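# Pour granules from a round-bottom flask into a vial

## Task

Transfer the granules out of the round-bottom flask and into the vial. A small leftover in the flask or funnel is fine, but nothing may be spilled. At the end the flask must stand upright in its cork ring and the vial upright in its stand. The ring, the stand and the tray must not be moved. Letting the glass flask fall more than a few centimetres may break it, and that counts as failure.

## Robot and tools

ROBOT. Two six-joint UR-type arms, left_arm and right_arm, each carrying a Robotiq 140 mm two-finger gripper. Each arm sits on its own carriage on one shared floor track. left_rail carries left_arm and is always the one toward +y; right_rail carries right_arm. These names do not refer to image sides. The fingers can fold. Grip with the fingertip ends of the pads, not deep near the palm, or a narrow part may slip. Pressing the tips down onto a surface folds them with almost no resistance.

FRAME. All positions are in one table-fixed frame. The table top is z = 0 and +z points up. +x is the direction the arms face, and +y is toward their left. The track runs along y at x = 0, with y = 0 at its centre, and the table edge is at x = 0.17 m. Each arm base stands at x = 0, y = its carriage position_m, z = 0.04 m.

execute_actions(actions, cameras). actions is a list holding one action object, or an empty list, which just returns state and images. cameras is a list of camera names: cam_high, cam_flask, cam_tray, cam_vial, cam_left_wrist, cam_right_wrist. Leaving it out, or sending ["all"], returns all of them; [] returns none. An action object can have these keys:
- rows: 1 to 15 rows, one row per control step of 1/30 s. Each row is a single list of 18 numbers, each in [-1, 1]. The first 9 are for left_arm: shoulder pan, shoulder lift, elbow, wrist 1, wrist 2, wrist 3, then gripper position, force_limit and speed. The last 9 are the same fields for right_arm. Send all 18 even when only one arm moves.
- The six joint numbers are offsets, not poses. They are measured from that arm's Joint targets as they stood when the action began, not from the previous row, so sending the same offset again in a later call moves the joint further. Scale: 1.0 equals 1.326 rad for pan and lift, and 1.989 rad for the elbow and the three wrists. Stated ranges are pan, lift and wrists ±6.283 rad, elbow ±3.142 rad. A call is rejected if it pushes a joint more than 0.010 rad past its range. Joint targets move at most 1.88 rad/s (pan, lift) or 2.83 rad/s (others). Each target is kept within 0.383 rad (pan, lift) or 0.575 rad (others) of the measured angle. Targets are also scaled back if they would put the gripper more than 100 mm from where it is now. Large moves therefore take several calls.
- The gripper numbers are absolute commands. position: +1 is fully open (140 mm), about -0.8 is where the pads touch, and -1 closes until something blocks the fingers. force_limit: -1 is about 14 N, 0 about 60 N, +1 about 107 N. speed: -1 is about 30 mm/s, 0 about 140, +1 about 250. A 0 is a real command, so to leave a gripper unchanged, repeat its last three numbers. To grip harder, raise force_limit and change position slightly, for example from -1 to -0.98. To loosen, open and then close again.
- steps: length of the action, 1 to 450, at least the number of rows, 15 if omitted. After the last row, the arm keeps heading to that row's target.
- until: ends the action early. It can only test rail fields (position_m, position_m_goal, position_status, position_answer, refusals). Use [comparison, value] with =, !=, <, <=, > or >=; a number always needs a comparison. {"all": {"status": "ended"}} and {"any": {"status": "ended"}} are also allowed.
- left_rail / right_rail: position_m is an absolute carriage position in metres along y (left -0.8 to 1.5, right -1.5 to 0.8). speed_m_s is 0.01 to 1 and acceleration_factor is 0.1 to 1; the carriage accelerates at 0.75 m/s² times this factor. {"stop": true} brakes the carriage. Keep the two carriages at least 0.78 m apart. After sending position_m, wait with {"steps": n, "until": {"left_rail": {"position_status": ["!=", "moving"]}}} before making precise arm moves. Arm targets ride along with their carriage.

zoom_image(camera, region): gives a closer look at part of that camera's latest image. region is [x0, y0, x1, y1] in pixels, at most 504x504; images are 896x504.
zero_wrist_force(arm): zeroes that arm's wrist force/torque sensor; the arm does not move.
read_manual(section): licence text only.
finished_scene(scene): ends the scene with scene = 1; this cannot be undone. The goal must still hold without the robot touching anything.

RESULTS. Per arm: end_effector_position (m), which is the point between the closed pads; the fingertips reach about 33 mm beyond it when closed and 9 mm when open. Also end_effector_quat_wxyz and velocities. The gripper's fingers point along its +z axis and close along its y axis. Joint positions, Joint velocities and Joint targets each list rail (m), then the six joints (rad). Also shown: Joint torques, Wrist force/torque in the gripper's axes, Tool commands, object_status and position_measured (3 = open, 230 = pads touching). object_status codes: 0 moving, 1 blocked while opening, 2 blocked while closing (a grip), 3 reached target or pads met. Rails report position_m, position_status (moving, done, contact_stop, time_out, stopped, stopped_with_arm, stopped_for_other_arm, stopped_for_other_carriage) and position_answer (taken/not_taken). Other messages: "joint sent to its limit"; "joint command not followed", meaning the clearance check held back that arm; and fault lines.

AVOID. Never drop the flask or release it unsupported, and keep it low over surfaces while it is carried. Tilt it slowly over the vial, via the funnel, so no granules spill. Do not bump the ring, stand or tray, and do not knock anything off the work area. A net outside force of about 150 N (±25) causes a force fault. Contact torque at 287/287/130/46.9/46.9/46.9 N·m (pan to wrist 3) causes a torque fault. Either fault stops the arm for 10 s. Keep the two arms from hitting each other. Limit long holds and fully stretched poses: motors warn at 70 °C and lock at 85 °C. As the fingers close, the tips move about 24 mm further out, so leave that room above a surface. Move smoothly, avoid slams and levering heavy loads off-centre, and keep motion efficient.

Each tool is called after "Emit:" by a JSON object that holds its "api" and its "payload".

## Session

I'll start by reading the current state and all camera views.

Emit:
{"api": "execute_actions", "payload": {"actions": []}}

Scene clock: 0.00 s.
left_arm: end_effector_position=(+0.6290, +1.2544, +0.1760) position_measured=3 object_status=3 end_effector_quat_wxyz=(+0.000, +0.000, +1.000, +0.000) end_effector_velocity=(+0.000, +0.000, +0.000) end_effector_angular_velocity=(+0.000, +0.000, +0.000) | right_arm: end_effector_position=(+0.6290, -0.8684, +0.1760) position_measured=3 object_status=3 end_effector_quat_wxyz=(+0.000, +0.000, +1.000, +0.000) end_effector_velocity=(+0.000, +0.000, -0.001) end_effector_angular_velocity=(+0.000, +0.001, -0.001)
Joint positions: left_arm=[1.254 -0.281 -1.556 2.144 -2.158 -1.571 -0.281] | right_arm=[-0.868 -0.281 -1.556 2.144 -2.158 -1.571 -0.281]
Joint velocities: left_arm=[0 -0.001 0 0 0 0 0] | right_arm=[0 0 0.001 0 0 0 0.001]
Joint torques (N m): no reading
Wrist force (N): no reading
Wrist torque (N m): no reading
Wrist force, peak (N): no reading
Joint targets: left_arm=[1.254 -0.281 -1.556 2.144 -2.158 -1.571 -0.280] | right_arm=[-0.868 -0.280 -1.556 2.144 -2.158 -1.571 -0.280]
Tool commands: left_gripper/position=+1.0 left_gripper/force_limit=+1.0 left_gripper/speed=+1.0 right_gripper/position=+1.0 right_gripper/force_limit=+1.0 right_gripper/speed=+1.0
left_rail: position_m=1.254 position_status=done
right_rail: position_m=-0.868 position_status=done

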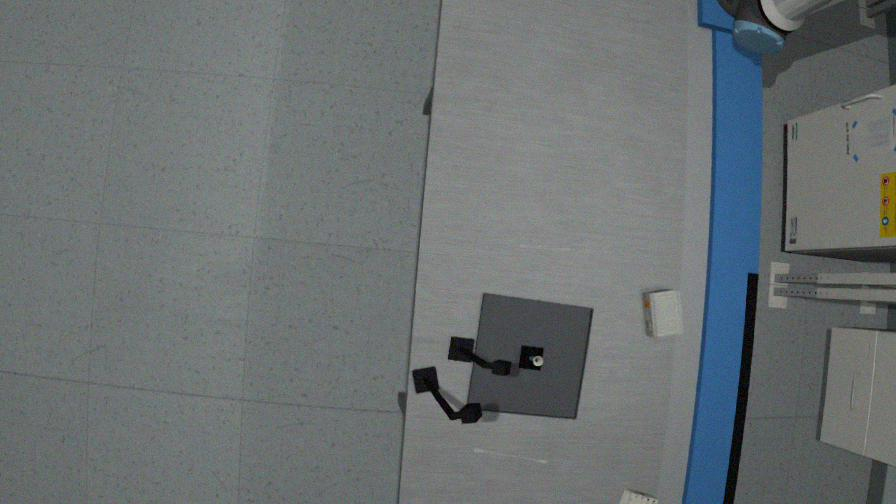

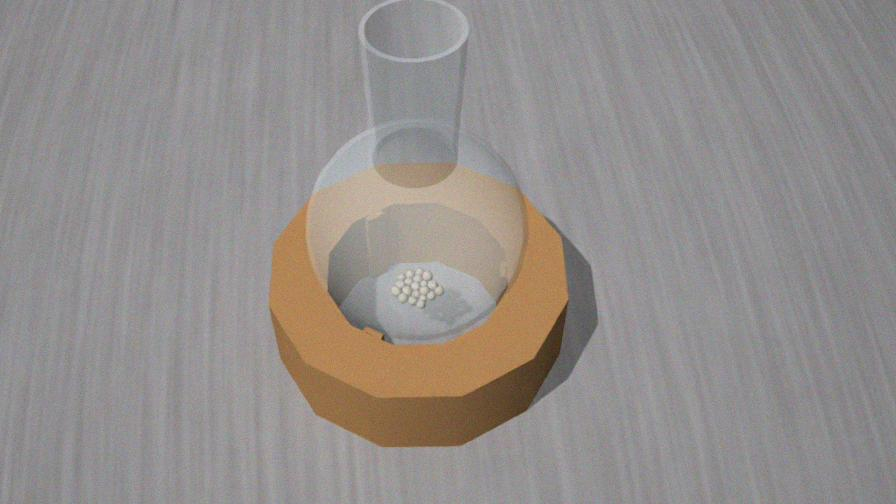

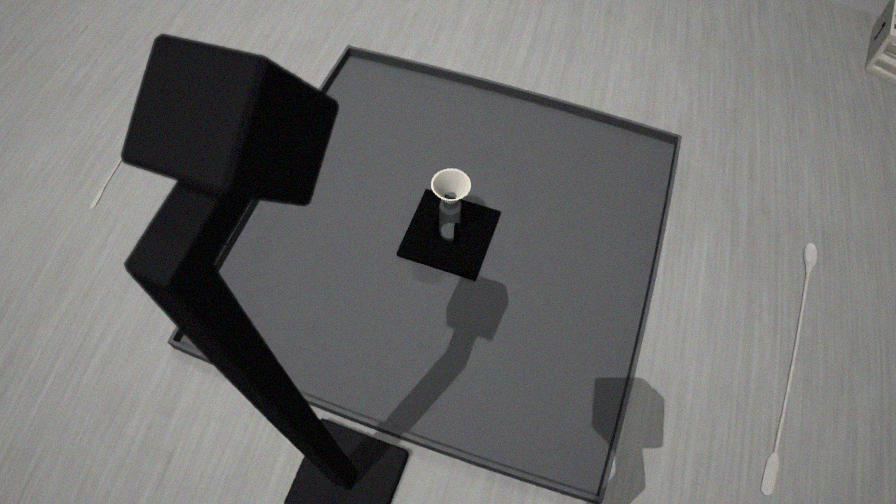

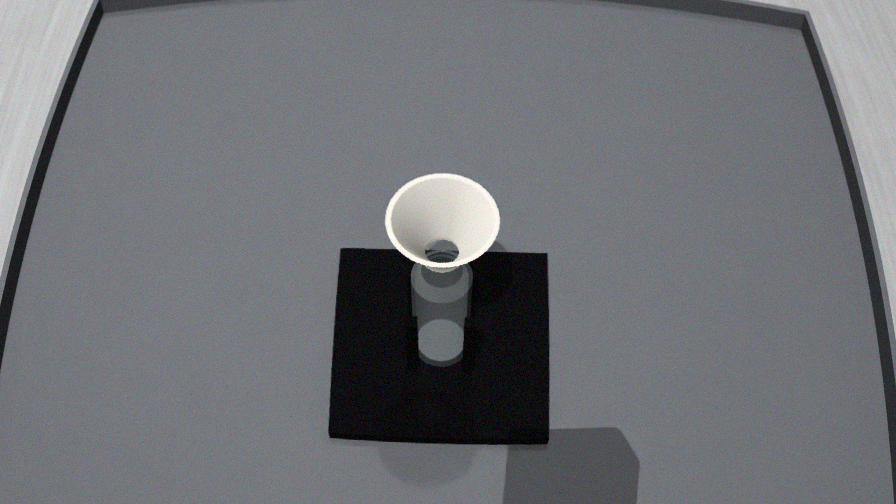

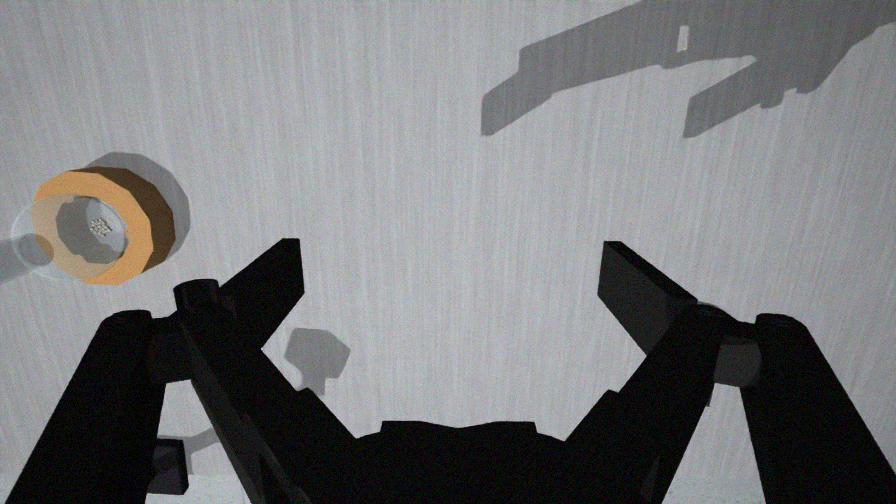

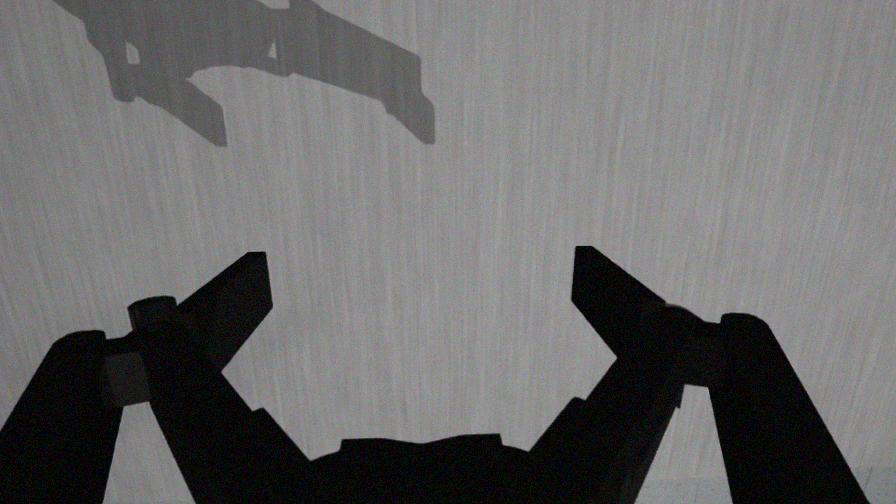

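Emit:
{"api": "zoom_image", "payload": {"camera": "cam_high", "region": [392, 252, 712, 432]}}

Emit:
{"api": "zoom_image", "payload": {"camera": "cam_vial", "region": [320, 160, 560, 460]}}

Emit:
{"api": "zoom_image", "payload": {"camera": "cam_flask", "region": [250, 0, 610, 460]}}

Scaled by 1.575 from the camera's 896x504 image, which has a finer 1280x720 frame.

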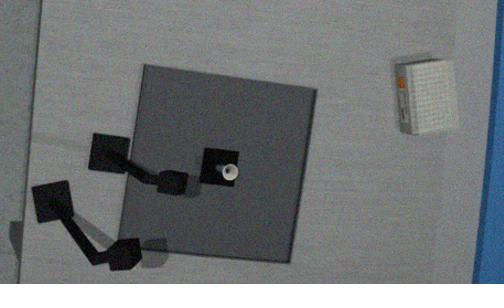

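Scaled by 1.680 from the camera's 896x504 image, which has a finer 1280x720 frame.

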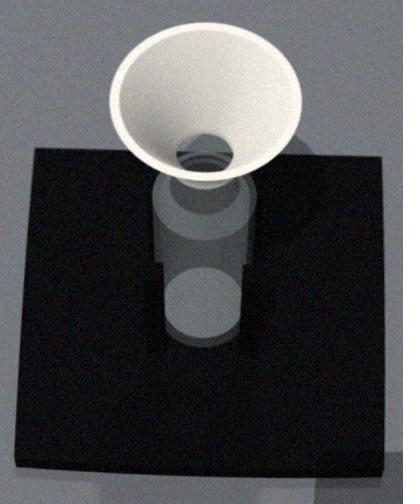

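Scaled by 1.096 from the camera's 896x504 image, which has a finer 1280x720 frame.

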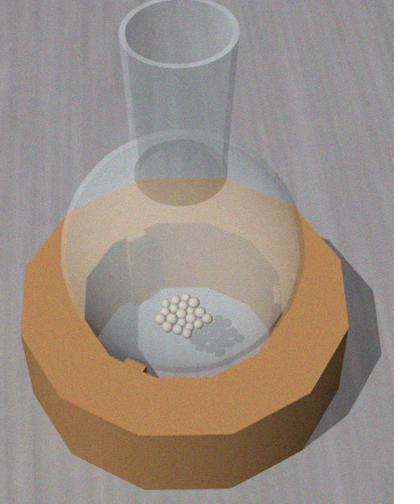

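Emit:
{"api": "zoom_image", "payload": {"camera": "cam_left_wrist", "region": [0, 120, 400, 504]}}

Emit:
{"api": "zoom_image", "payload": {"camera": "cam_tray", "region": [90, 20, 590, 504]}}

Emit:
{"api": "zoom_image", "payload": {"camera": "cam_high", "region": [592, 0, 896, 200]}}

Scaled by 1.260 from the camera's 896x504 image, which has a finer 1280x720 frame.

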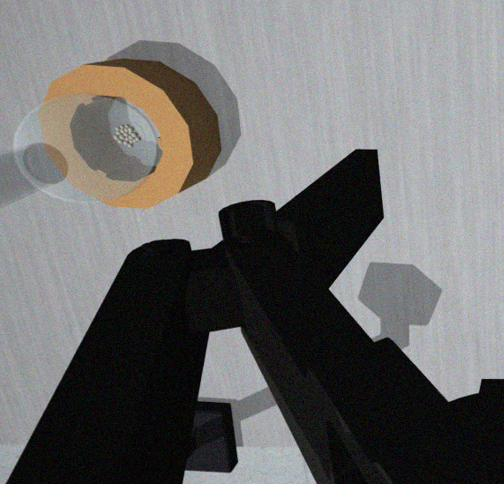

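Scaled by 1.008 from the camera's 896x504 image, which has a finer 1280x720 frame.

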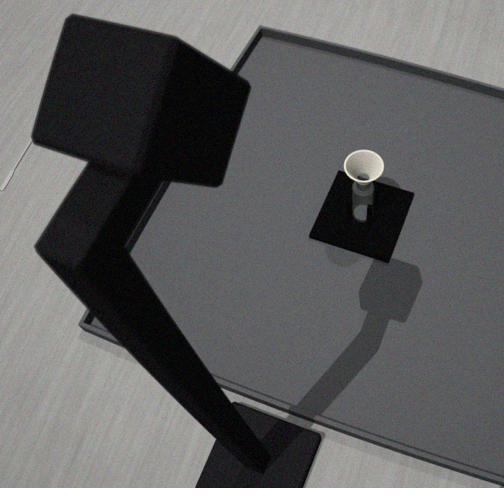

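Scaled by 1.658 from the camera's 896x504 image, which has a finer 1280x720 frame.

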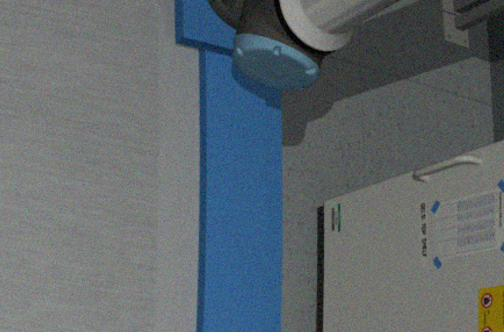

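Emit:
{"api": "zoom_image", "payload": {"camera": "cam_vial", "region": [310, 160, 450, 300]}}

Emit:
{"api": "zoom_image", "payload": {"camera": "cam_vial", "region": [430, 160, 570, 300]}}

Emit:
{"api": "zoom_image", "payload": {"camera": "cam_vial", "region": [310, 230, 570, 460]}}

Scaled by 3.600 from the camera's 896x504 image, which has a finer 1280x720 frame.

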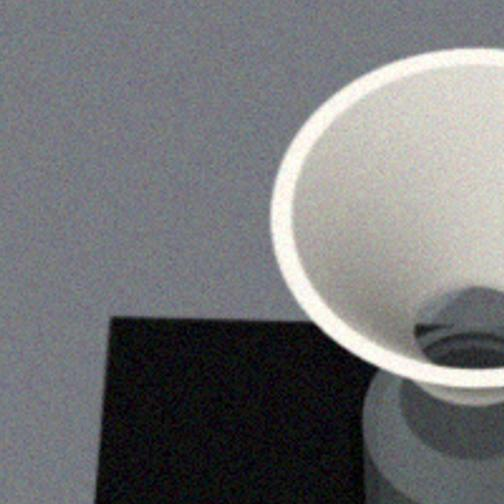

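Scaled by 3.600 from the camera's 896x504 image, which has a finer 1280x720 frame.

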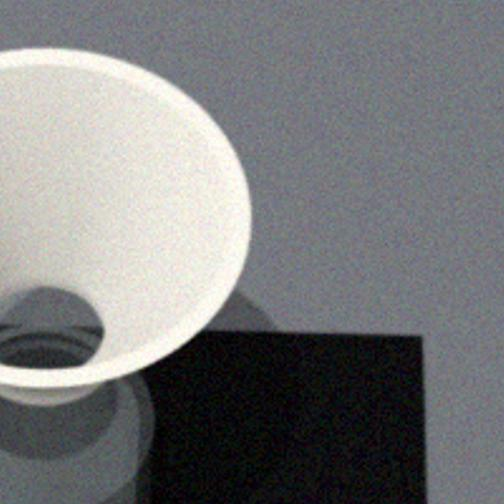

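Scaled by 1.938 from the camera's 896x504 image, which has a finer 1280x720 frame.

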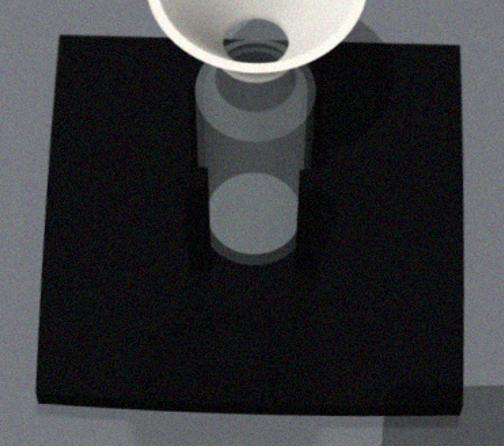

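Emit:
{"api": "execute_actions", "payload": {"actions": [{"rows": [[0.2119, 0, 0, 0, -0.7019, -0.6490, 1, 1, 1, 0, 0, 0, 0, 0, 0, 1, 1, 1]], "steps": 25}], "cameras": ["cam_left_wrist", "cam_flask"]}}

Scene clock: 582.13 s.
left_arm: end_effector_position=(+0.6045, +1.0934, +0.4572) position_measured=3 object_status=3 end_effector_quat_wxyz=(+0.454, +0.542, -0.542, +0.454) end_effector_velocity=(+0.000, +0.000, +0.001) end_effector_angular_velocity=(-0.004, +0.004, +0.000) | right_arm: end_effector_position=(+0.6290, -0.8684, +0.1760) position_measured=3 object_status=3 end_effector_quat_wxyz=(+0.000, +0.000, +1.000, +0.000) end_effector_velocity=(+0.000, -0.001, +0.001) end_effector_angular_velocity=(-0.001, -0.001, +0.000)
Joint positions: left_arm=[1.254 0 -1.556 2.144 -2.158 -2.966 -1.571] | right_arm=[-0.868 -0.281 -1.556 2.144 -2.158 -1.571 -0.281]
Joint velocities: left_arm=[0 0 0 0.001 0 -0.004 -0.003] | right_arm=[0 -0.001 -0.001 0.001 0 -0.001 0]
Joint torques (N m): left_arm=[13.52 -47.95 -40.39 -4.91 -5.31 -1.75] | right_arm=[1.18 -45.27 -41.18 -4.13 0.49 0.45]
Wrist force (N): left_arm=[-1.8 -0.6 0.9] | right_arm=[-0.2 -0.1 0.2]
Wrist torque (N m): left_arm=[0.05 0.37 -0.04] | right_arm=[-0.03 0.04 0.00]
Wrist force, peak (N): left_arm=[-4.5 11.3 -1.3] | right_arm=[-0.2 0.4 0.9]
Joint targets: left_arm=[1.254 0.000 -1.556 2.144 -2.158 -2.967 -1.571] | right_arm=[-0.868 -0.280 -1.556 2.144 -2.158 -1.571 -0.280]
left_rail: position_m=1.254 position_status=done
right_rail: position_m=-0.868 position_status=done
Images, in order (width x height): cam_flask 896x504, cam_left_wrist 896x504.

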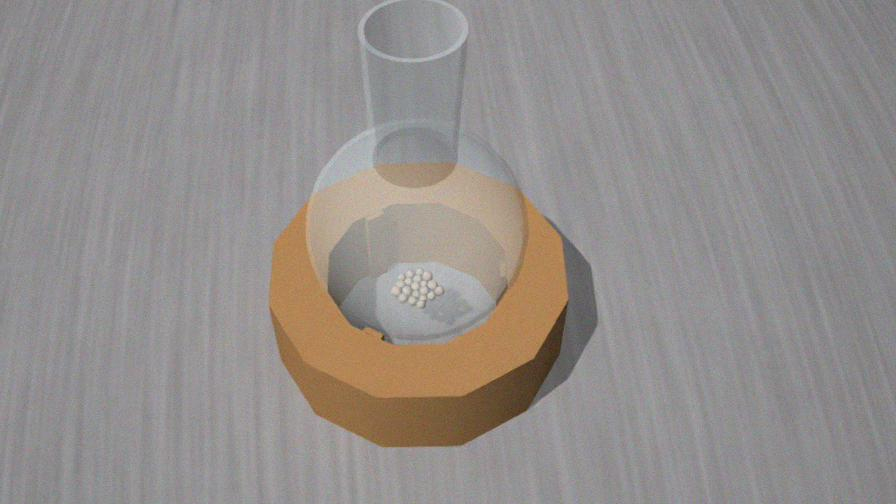

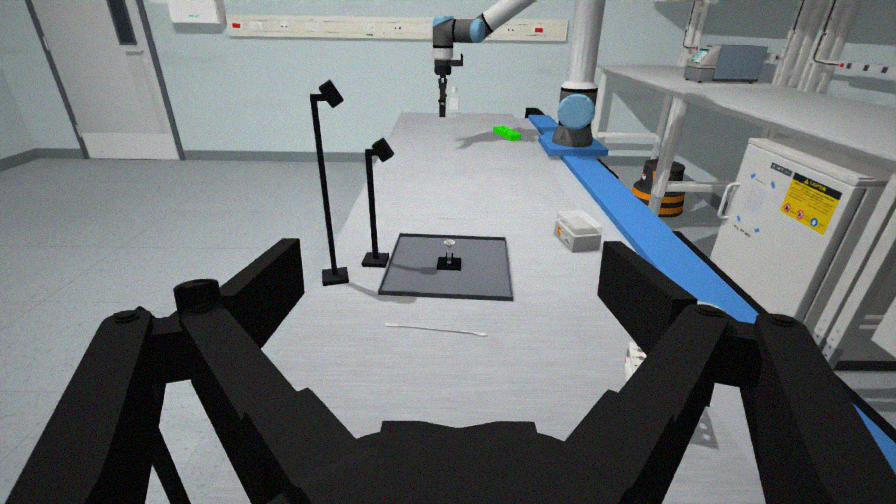

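Emit:
{"api": "zoom_image", "payload": {"camera": "cam_left_wrist", "region": [300, 60, 620, 340]}}

Emit:
{"api": "zoom_image", "payload": {"camera": "cam_left_wrist", "region": [370, 220, 530, 310]}}

Scaled by 1.575 from the camera's 896x504 image, which has a finer 1280x720 frame.

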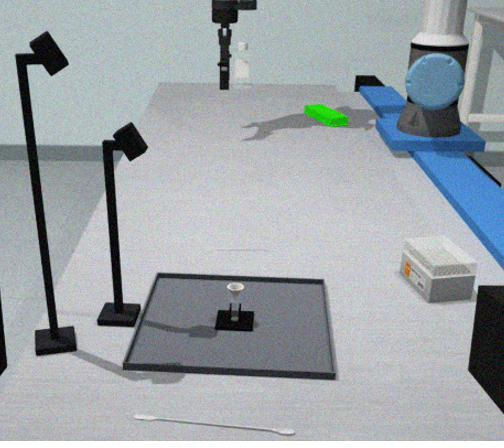

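Scaled by 3.150 from the camera's 896x504 image, which has a finer 1280x720 frame.

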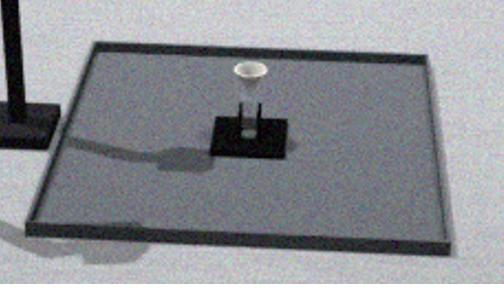

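Emit:
{"api": "execute_actions", "payload": {"actions": [{"rows": [[0,0.0049,0.0006,-0.0039,0,0,1,1,1,0,0,0,0,0,0,1,1,1],[0,0.0188,0.0022,-0.0148,0,0,1,1,1,0,0,0,0,0,0,1,1,1],[0,0.0402,0.0048,-0.0316,0,0,1,1,1,0,0,0,0,0,0,1,1,1],[0,0.0679,0.0080,-0.0533,0,0,1,1,1,0,0,0,0,0,0,1,1,1],[0,0.1003,0.0118,-0.0788,0,0,1,1,1,0,0,0,0,0,0,1,1,1],[0,0.1362,0.0161,-0.1070,0,0,1,1,1,0,0,0,0,0,0,1,1,1],[0,0.1741,0.0206,-0.1368,0,0,1,1,1,0,0,0,0,0,0,1,1,1],[0,0.2128,0.0251,-0.1672,0,0,1,1,1,0,0,0,0,0,0,1,1,1],[0,0.2507,0.0296,-0.1970,0,0,1,1,1,0,0,0,0,0,0,1,1,1],[0,0.2866,0.0339,-0.2252,0,0,1,1,1,0,0,0,0,0,0,1,1,1],[0,0.3190,0.0377,-0.2507,0,0,1,1,1,0,0,0,0,0,0,1,1,1],[0,0.3467,0.0409,-0.2724,0,0,1,1,1,0,0,0,0,0,0,1,1,1],[0,0.3681,0.0435,-0.2892,0,0,1,1,1,0,0,0,0,0,0,1,1,1],[0,0.3820,0.0451,-0.3001,0,0,1,1,1,0,0,0,0,0,0,1,1,1],[0,0.3869,0.0457,-0.3040,0,0,1,1,1,0,0,0,0,0,0,1,1,1]], "steps": 20}], "cameras": ["cam_left_wrist", "cam_flask"]}}

Scene clock: 766.70 s.
left_arm: end_effector_position=(+0.6401, +1.0934, +0.1603) position_measured=3 object_status=3 end_effector_quat_wxyz=(+0.454, +0.542, -0.542, +0.455) end_effector_velocity=(+0.000, +0.000, -0.002) end_effector_angular_velocity=(+0.000, -0.001, +0.000) | right_arm: end_effector_position=(+0.6290, -0.8684, +0.1760) position_measured=3 object_status=3 end_effector_quat_wxyz=(+0.000, +0.000, +1.000, +0.000) end_effector_velocity=(+0.000, +0.001, +0.000) end_effector_angular_velocity=(+0.000, +0.000, +0.001)
Joint positions: left_arm=[1.254 0 -1.044 2.235 -2.762 -2.967 -1.571] | right_arm=[-0.868 -0.281 -1.556 2.144 -2.158 -1.571 -0.281]
Joint velocities: left_arm=[0 0 0.003 0.001 -0.004 0 0.001] | right_arm=[0 0.001 -0.001 0 0.001 -0.001 0]
Joint torques (N m): left_arm=[2.17 -53.31 -6.7 -7.46 -0.89 -2.61] | right_arm=[1.69 -42.87 -39.1 -4.64 0.57 0.71]
Wrist force (N): left_arm=[-1.3 -0.7 0.7] | right_arm=[0.0 0.5 0.3]
Wrist torque (N m): left_arm=[0.00 0.26 0.00] | right_arm=[0.11 0.00 0.00]
Wrist force, peak (N): left_arm=[-6.3 -0.5 1.4] | right_arm=[0.0 0.2 1.0]
Joint targets: left_arm=[1.254 0.000 -1.043 2.235 -2.763 -2.967 -1.571] | right_arm=[-0.868 -0.280 -1.556 2.144 -2.158 -1.571 -0.280]
left_rail: position_m=1.254 position_status=done
right_rail: position_m=-0.868 position_status=done
Images, in order (width x height): cam_flask 896x504, cam_left_wrist 896x504.

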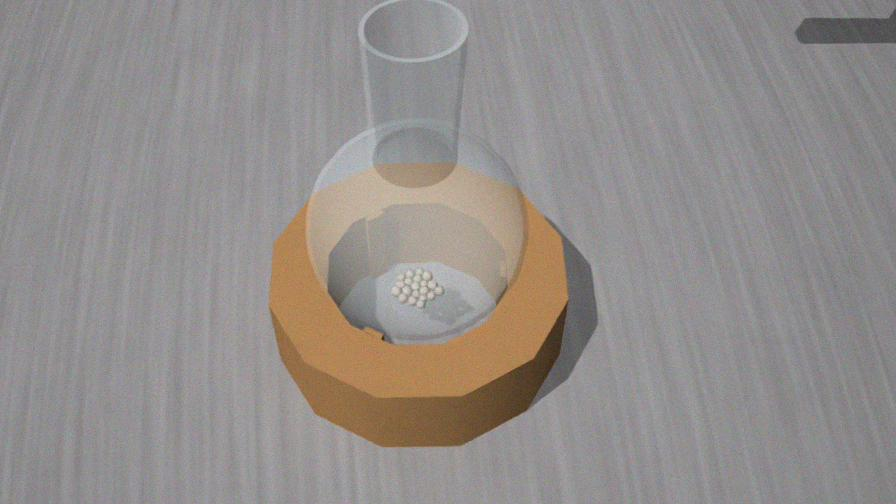

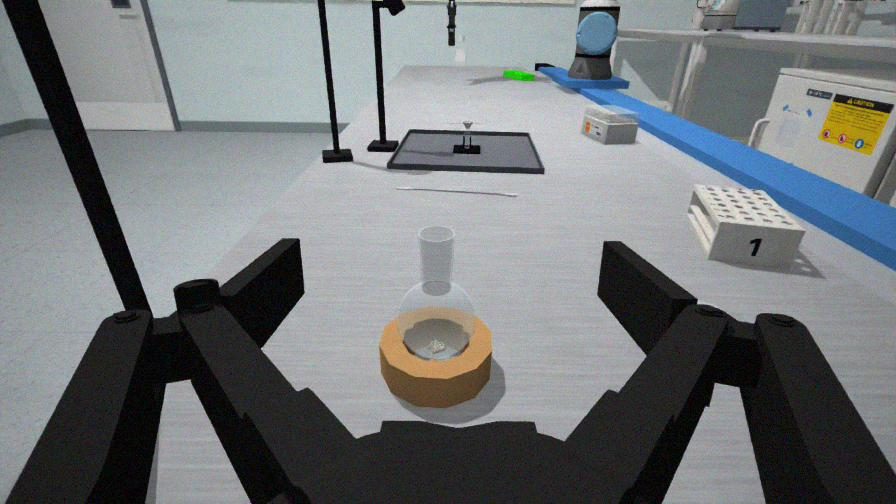

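Emit:
{"api": "zoom_image", "payload": {"camera": "cam_left_wrist", "region": [350, 210, 530, 420]}}

Emit:
{"api": "zoom_image", "payload": {"camera": "cam_left_wrist", "region": [380, 105, 560, 195]}}

Scaled by 2.400 from the camera's 896x504 image, which has a finer 1280x720 frame.

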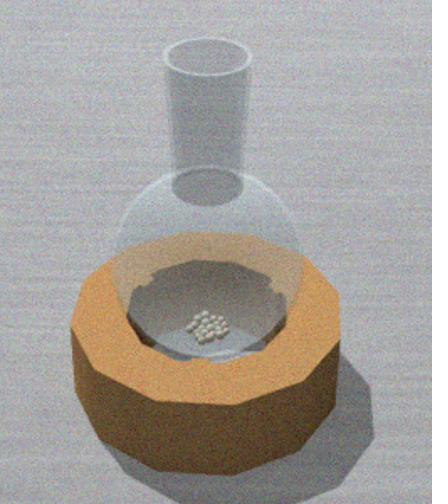

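Scaled by 2.800 from the camera's 896x504 image, which has a finer 1280x720 frame.

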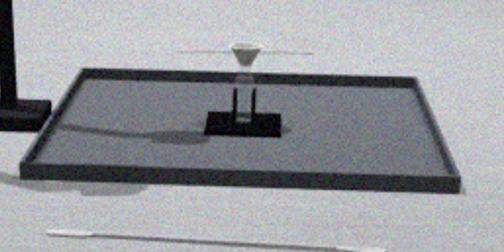

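Emit:
{"api": "execute_actions", "payload": {"actions": [{"left_rail": {"position_m": 1.20}, "rows": [[0,0.0024,-0.0004,-0.0012,0,0,1,1,1,0,0,0,0,0,0,1,1,1],[0,0.0088,-0.0013,-0.0046,0,0,1,1,1,0,0,0,0,0,0,1,1,1],[0,0.0183,-0.0027,-0.0095,0,0,1,1,1,0,0,0,0,0,0,1,1,1],[0,0.0298,-0.0044,-0.0154,0,0,1,1,1,0,0,0,0,0,0,1,1,1],[0,0.0423,-0.0063,-0.0219,0,0,1,1,1,0,0,0,0,0,0,1,1,1],[0,0.0548,-0.0081,-0.0284,0,0,1,1,1,0,0,0,0,0,0,1,1,1],[0,0.0663,-0.0098,-0.0343,0,0,1,1,1,0,0,0,0,0,0,1,1,1],[0,0.0758,-0.0112,-0.0392,0,0,1,1,1,0,0,0,0,0,0,1,1,1],[0,0.0822,-0.0122,-0.0426,0,0,1,1,1,0,0,0,0,0,0,1,1,1],[0,0.0846,-0.0125,-0.0438,0,0,1,1,1,0,0,0,0,0,0,1,1,1]], "steps": 24}], "cameras": ["cam_left_wrist", "cam_flask"]}}

Scene clock: 943.93 s.
left_arm: end_effector_position=(+0.6503, +1.0391, +0.1059) position_measured=3 object_status=3 end_effector_quat_wxyz=(+0.454, +0.542, -0.542, +0.455) end_effector_velocity=(+0.000, +0.000, -0.001) end_effector_angular_velocity=(+0.000, -0.001, +0.000) | right_arm: end_effector_position=(+0.6290, -0.8684, +0.1760) position_measured=3 object_status=3 end_effector_quat_wxyz=(+0.000, +0.000, +1.000, +0.000) end_effector_velocity=(-0.001, +0.000, -0.001) end_effector_angular_velocity=(+0.001, +0.002, -0.001)
Joint positions: left_arm=[1.2 0 -0.932 2.21 -2.85 -2.967 -1.571] | right_arm=[-0.868 -0.281 -1.556 2.144 -2.158 -1.571 -0.281]
Joint velocities: left_arm=[0 0 0.002 -0.001 -0.002 0 0.001] | right_arm=[0 -0.001 0.001 0.001 0 0 0]
Joint torques (N m): left_arm=[5.19 -68.29 -29.09 -7.71 -0.42 -2.45] | right_arm=[2.86 -43.11 -40.95 -4.34 0.35 0.36]
Wrist force (N): left_arm=[-1.6 -0.4 0.6] | right_arm=[0.0 0.3 0.5]
Wrist torque (N m): left_arm=[0.06 0.34 0.01] | right_arm=[0.07 0.01 0.00]
Wrist force, peak (N): left_arm=[-2.7 -0.8 2.7] | right_arm=[0.3 0.6 1.0]
Joint targets: left_arm=[1.200 0.000 -0.931 2.210 -2.850 -2.967 -1.571] | right_arm=[-0.868 -0.280 -1.556 2.144 -2.158 -1.571 -0.280]
left_rail: position_m=1.200 position_status=done
right_rail: position_m=-0.868 position_status=done
Images, in order (width x height): cam_flask 896x504, cam_left_wrist 896x504.

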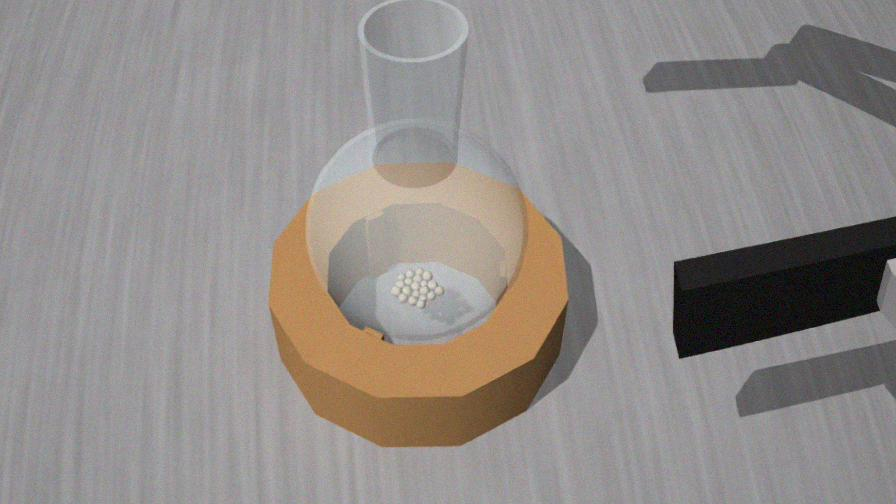

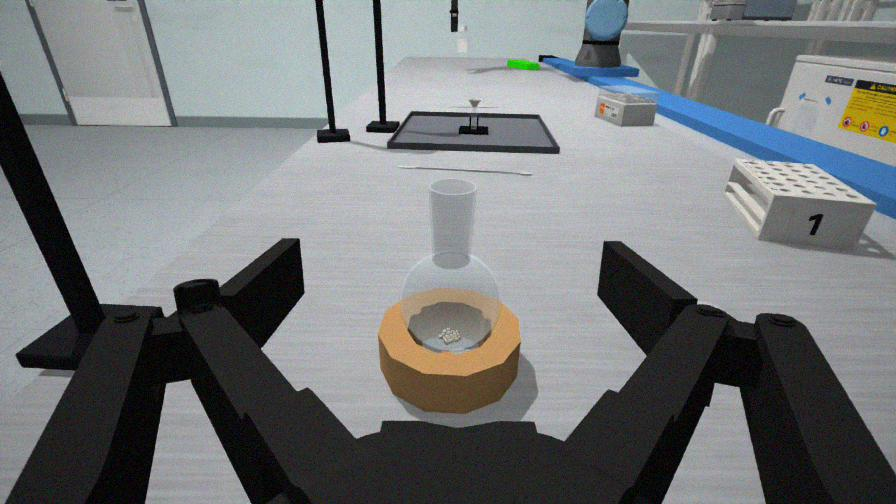

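Emit:
{"api": "execute_actions", "payload": {"actions": [], "cameras": ["cam_left_wrist", "cam_flask"]}}

Scene clock: 1005.07 s.
left_arm: end_effector_position=(+0.6503, +1.0390, +0.1058) position_measured=3 object_status=3 end_effector_quat_wxyz=(+0.454, +0.542, -0.542, +0.455) end_effector_velocity=(+0.000, +0.000, +0.000) end_effector_angular_velocity=(-0.001, -0.001, +0.000) | right_arm: end_effector_position=(+0.6290, -0.8684, +0.1760) position_measured=3 object_status=3 end_effector_quat_wxyz=(+0.000, +0.000, +1.000, +0.000) end_effector_velocity=(+0.000, -0.001, +0.000) end_effector_angular_velocity=(-0.001, -0.001, -0.001)
Joint positions: left_arm=[1.2 0 -0.931 2.21 -2.85 -2.967 -1.571] | right_arm=[-0.868 -0.281 -1.556 2.144 -2.158 -1.571 -0.281]
Joint velocities: left_arm=[0 0 0 0 0 -0.001 0.001] | right_arm=[0 -0.001 -0.001 0.001 -0.002 0 0]
Joint torques (N m): left_arm=[11.09 -64.27 -20.87 -5.94 -0.52 -2.36] | right_arm=[1.09 -42.91 -39.97 -4.42 0.4 0.6]
Wrist force (N): left_arm=[-1.7 -0.8 0.7] | right_arm=[-0.4 0.3 0.4]
Wrist torque (N m): left_arm=[-0.04 0.37 0.01] | right_arm=[0.06 0.09 0.00]
Wrist force, peak (N): left_arm=[-1.9 -1.1 0.7] | right_arm=[0.1 0.4 0.8]
Joint targets: left_arm=[1.200 0.000 -0.931 2.210 -2.850 -2.967 -1.571] | right_arm=[-0.868 -0.280 -1.556 2.144 -2.158 -1.571 -0.280]
Tool commands: left_gripper/position=+1.0 left_gripper/force_limit=+1.0 left_gripper/speed=+1.0 right_gripper/position=+1.0 right_gripper/force_limit=+1.0 right_gripper/speed=+1.0
left_rail: position_m=1.200 position_status=done
right_rail: position_m=-0.868 position_status=done
Images, in order (width x height): cam_flask 896x504, cam_left_wrist 896x504.

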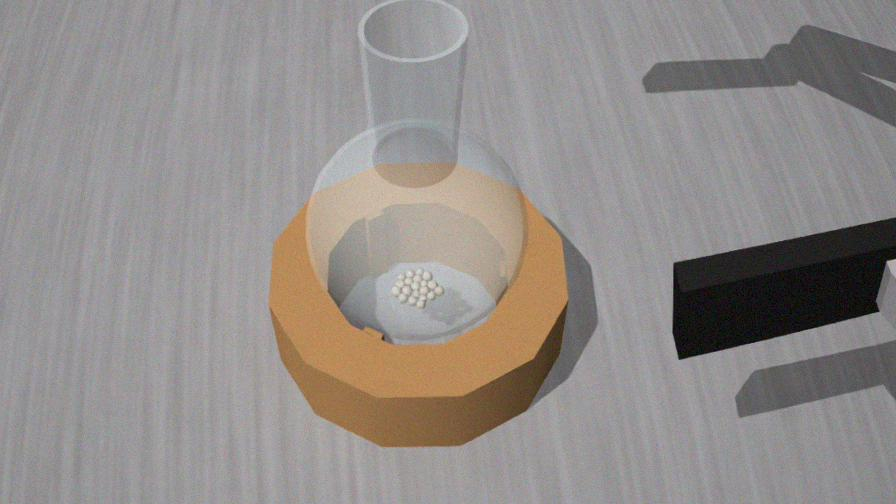

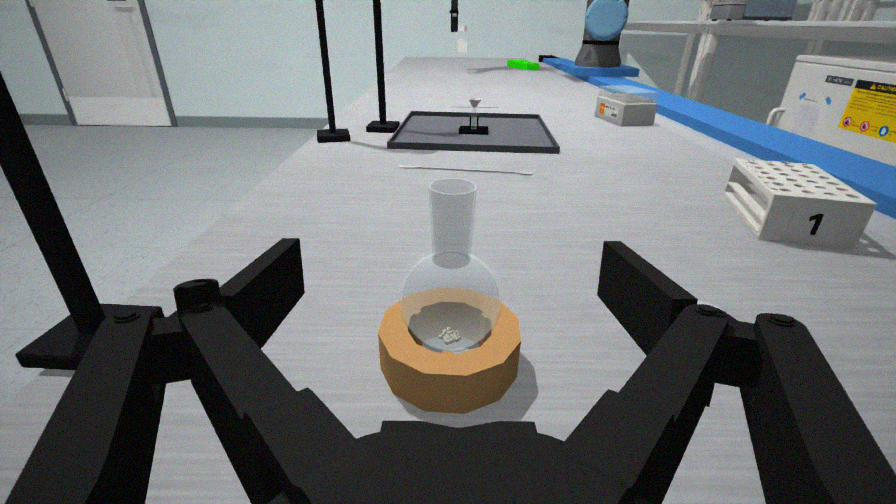

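Emit:
{"api": "execute_actions", "payload": {"actions": [{"rows": [[0,0,0,0,0,0,0.0,1,0.0,0,0,0,0,0,0,1,1,1]], "steps": 60, "until": {"left_rail": {"position_status": ["!=", "moving"]}}, "left_rail": {"position_m": 1.1597}}], "cameras": ["cam_left_wrist", "cam_flask"]}}

Scene clock: 1048.63 s.
left_arm: end_effector_position=(+0.6503, +0.9989, +0.1058) position_measured=129 object_status=3 end_effector_quat_wxyz=(+0.454, +0.542, -0.542, +0.455) end_effector_velocity=(+0.000, -0.001, +0.000) end_effector_angular_velocity=(+0.000, +0.001, -0.001) | right_arm: end_effector_position=(+0.6290, -0.8684, +0.1760) position_measured=3 object_status=3 end_effector_quat_wxyz=(+0.000, +0.000, +1.000, +0.000) end_effector_velocity=(+0.000, +0.000, -0.001) end_effector_angular_velocity=(+0.001, +0.000, +0.000)
Joint positions: left_arm=[1.16 0 -0.931 2.21 -2.85 -2.967 -1.571] | right_arm=[-0.868 -0.281 -1.556 2.144 -2.158 -1.571 -0.281]
Joint velocities: left_arm=[0 -0.001 0 0 0 0 0] | right_arm=[0 0 0 0.001 0 0.001 0]
Joint torques (N m): left_arm=[-2.86 -65.64 -11.73 -4.74 -0.64 -2.49] | right_arm=[-1.07 -43.72 -40.39 -4.65 0.46 0.94]
Wrist force (N): left_arm=[-1.8 -0.8 0.6] | right_arm=[-0.3 0.2 0.5]
Wrist torque (N m): left_arm=[-0.02 0.34 0.01] | right_arm=[0.05 0.06 0.00]
Wrist force, peak (N): left_arm=[-0.9 -1.3 2.4] | right_arm=[0.2 0.1 0.9]
Joint targets: left_arm=[1.160 0.000 -0.931 2.210 -2.850 -2.967 -1.571] | right_arm=[-0.868 -0.280 -1.556 2.144 -2.158 -1.571 -0.280]
left_rail: position_m=1.160 position_status=done
right_rail: position_m=-0.868 position_status=done
Images, in order (width x height): cam_flask 896x504, cam_left_wrist 896x504.

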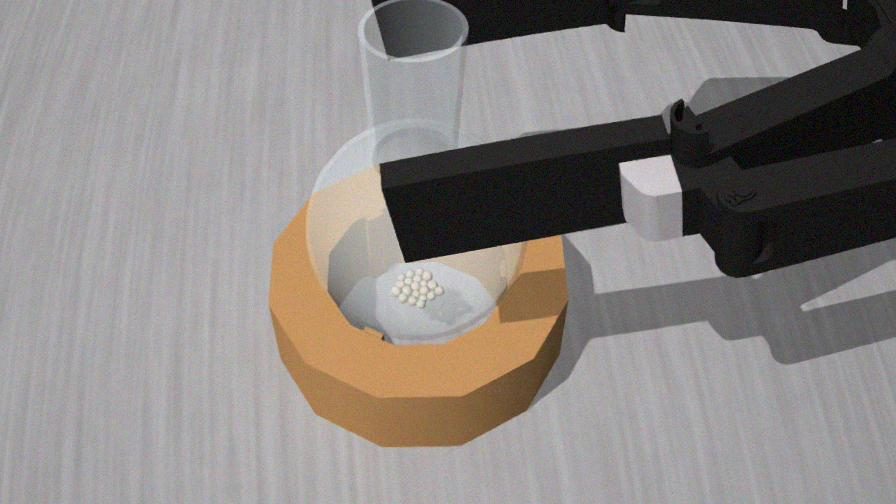

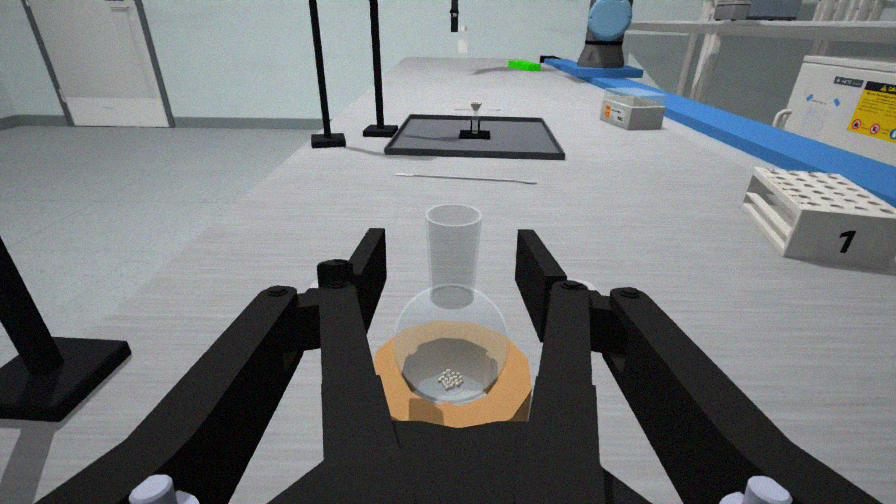

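Emit:
{"api": "zoom_image", "payload": {"camera": "cam_left_wrist", "region": [330, 180, 580, 430]}}

Emit:
{"api": "zoom_image", "payload": {"camera": "cam_flask", "region": [250, 0, 700, 450]}}

Scaled by 2.016 from the camera's 896x504 image, which has a finer 1280x720 frame.

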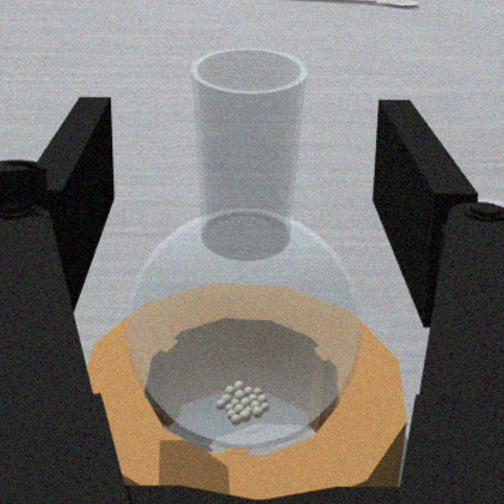

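Scaled by 1.120 from the camera's 896x504 image, which has a finer 1280x720 frame.

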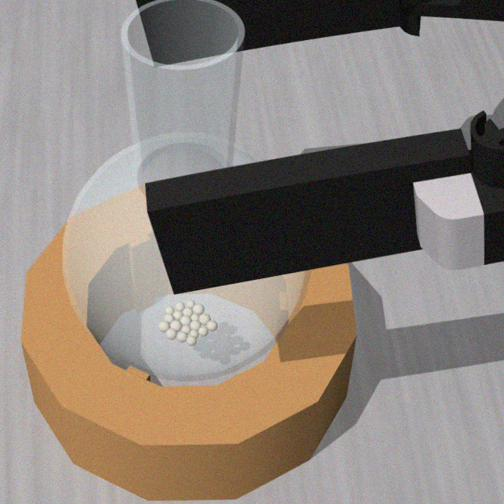

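Emit:
{"api": "execute_actions", "payload": {"actions": [{"rows": [[0,-0.000463,0.000996,-0.000687,0,0,-1,-0.2,-1,0,0,0,0,0,0,1,1,1]], "steps": 60, "left_rail": {"position_m": 1.1642}}], "cameras": ["cam_left_wrist", "cam_flask"]}}

Scene clock: 1127.27 s.
left_arm: end_effector_position=(+0.6492, +1.0033, +0.1058) position_measured=198 object_status=2 end_effector_quat_wxyz=(+0.454, +0.542, -0.542, +0.455) end_effector_velocity=(+0.000, +0.000, +0.000) end_effector_angular_velocity=(+0.000, -0.001, +0.000) | right_arm: end_effector_position=(+0.6290, -0.8684, +0.1760) position_measured=3 object_status=3 end_effector_quat_wxyz=(+0.000, +0.000, +1.000, +0.000) end_effector_velocity=(+0.000, +0.000, -0.001) end_effector_angular_velocity=(+0.001, +0.001, -0.001)
Joint positions: left_arm=[1.164 0 -0.932 2.212 -2.851 -2.967 -1.571] | right_arm=[-0.868 -0.281 -1.556 2.144 -2.158 -1.571 -0.281]
Joint velocities: left_arm=[0 0 0 -0.001 0 0 0] | right_arm=[0 -0.001 0.002 -0.001 0.001 0.001 0]
Joint torques (N m): left_arm=[8.72 -86.41 -8.51 -6.31 -0.59 -2.28] | right_arm=[1.1 -43.19 -40.63 -4.32 -0.06 0.82]
Wrist force (N): left_arm=[-1.9 -1.0 0.7] | right_arm=[0.2 0.3 0.8]
Wrist torque (N m): left_arm=[0.01 0.35 0.03] | right_arm=[0.06 -0.04 0.00]
Wrist force, peak (N): left_arm=[-1.5 -0.8 2.9] | right_arm=[-0.4 0.3 0.8]
Joint targets: left_arm=[1.164 0.000 -0.932 2.212 -2.851 -2.967 -1.571] | right_arm=[-0.868 -0.280 -1.556 2.144 -2.158 -1.571 -0.280]
left_rail: position_m=1.164 position_status=done
right_rail: position_m=-0.868 position_status=done
Images, in order (width x height): cam_flask 896x504, cam_left_wrist 896x504.

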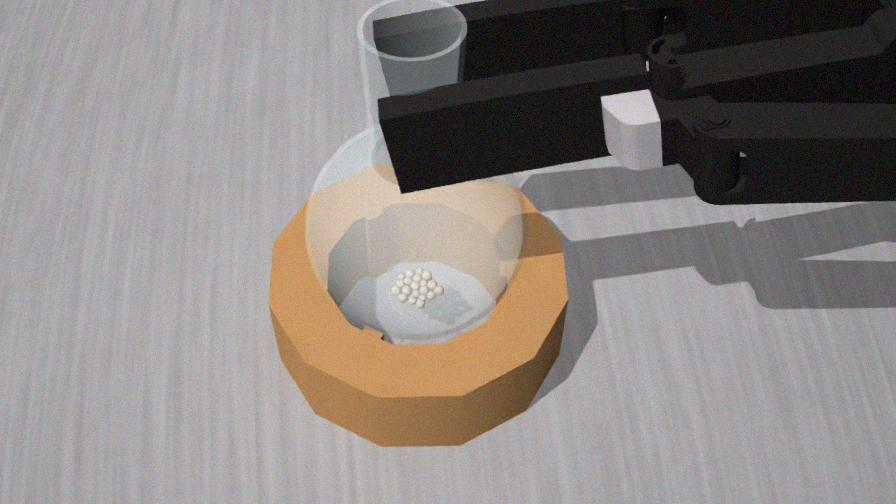

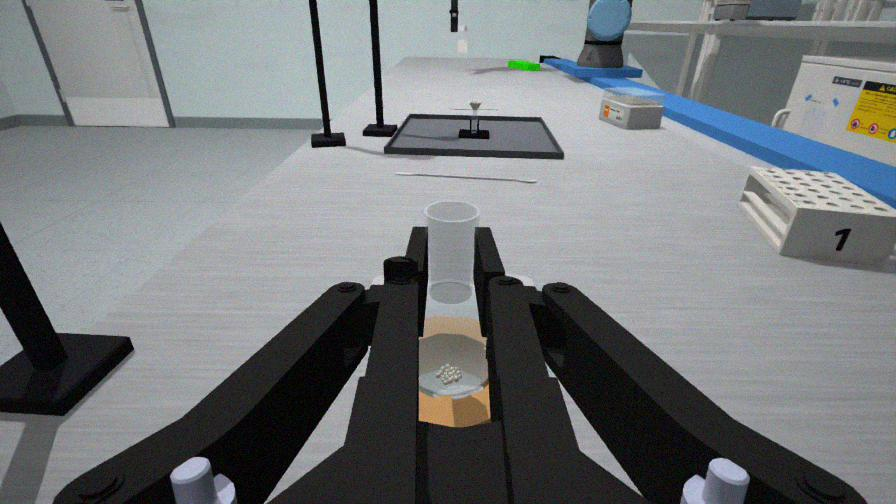

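Emit:
{"api": "zoom_image", "payload": {"camera": "cam_left_wrist", "region": [360, 170, 540, 350]}}

Emit:
{"api": "zoom_image", "payload": {"camera": "cam_flask", "region": [250, 0, 700, 450]}}

Scaled by 2.800 from the camera's 896x504 image, which has a finer 1280x720 frame.

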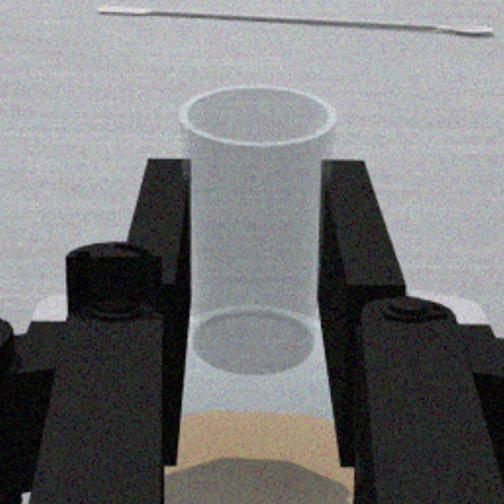

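Scaled by 1.120 from the camera's 896x504 image, which has a finer 1280x720 frame.

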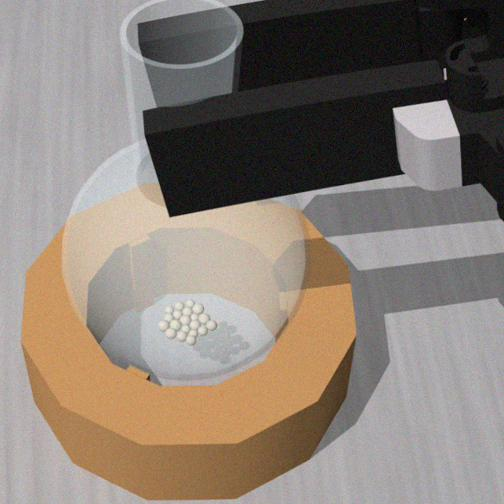

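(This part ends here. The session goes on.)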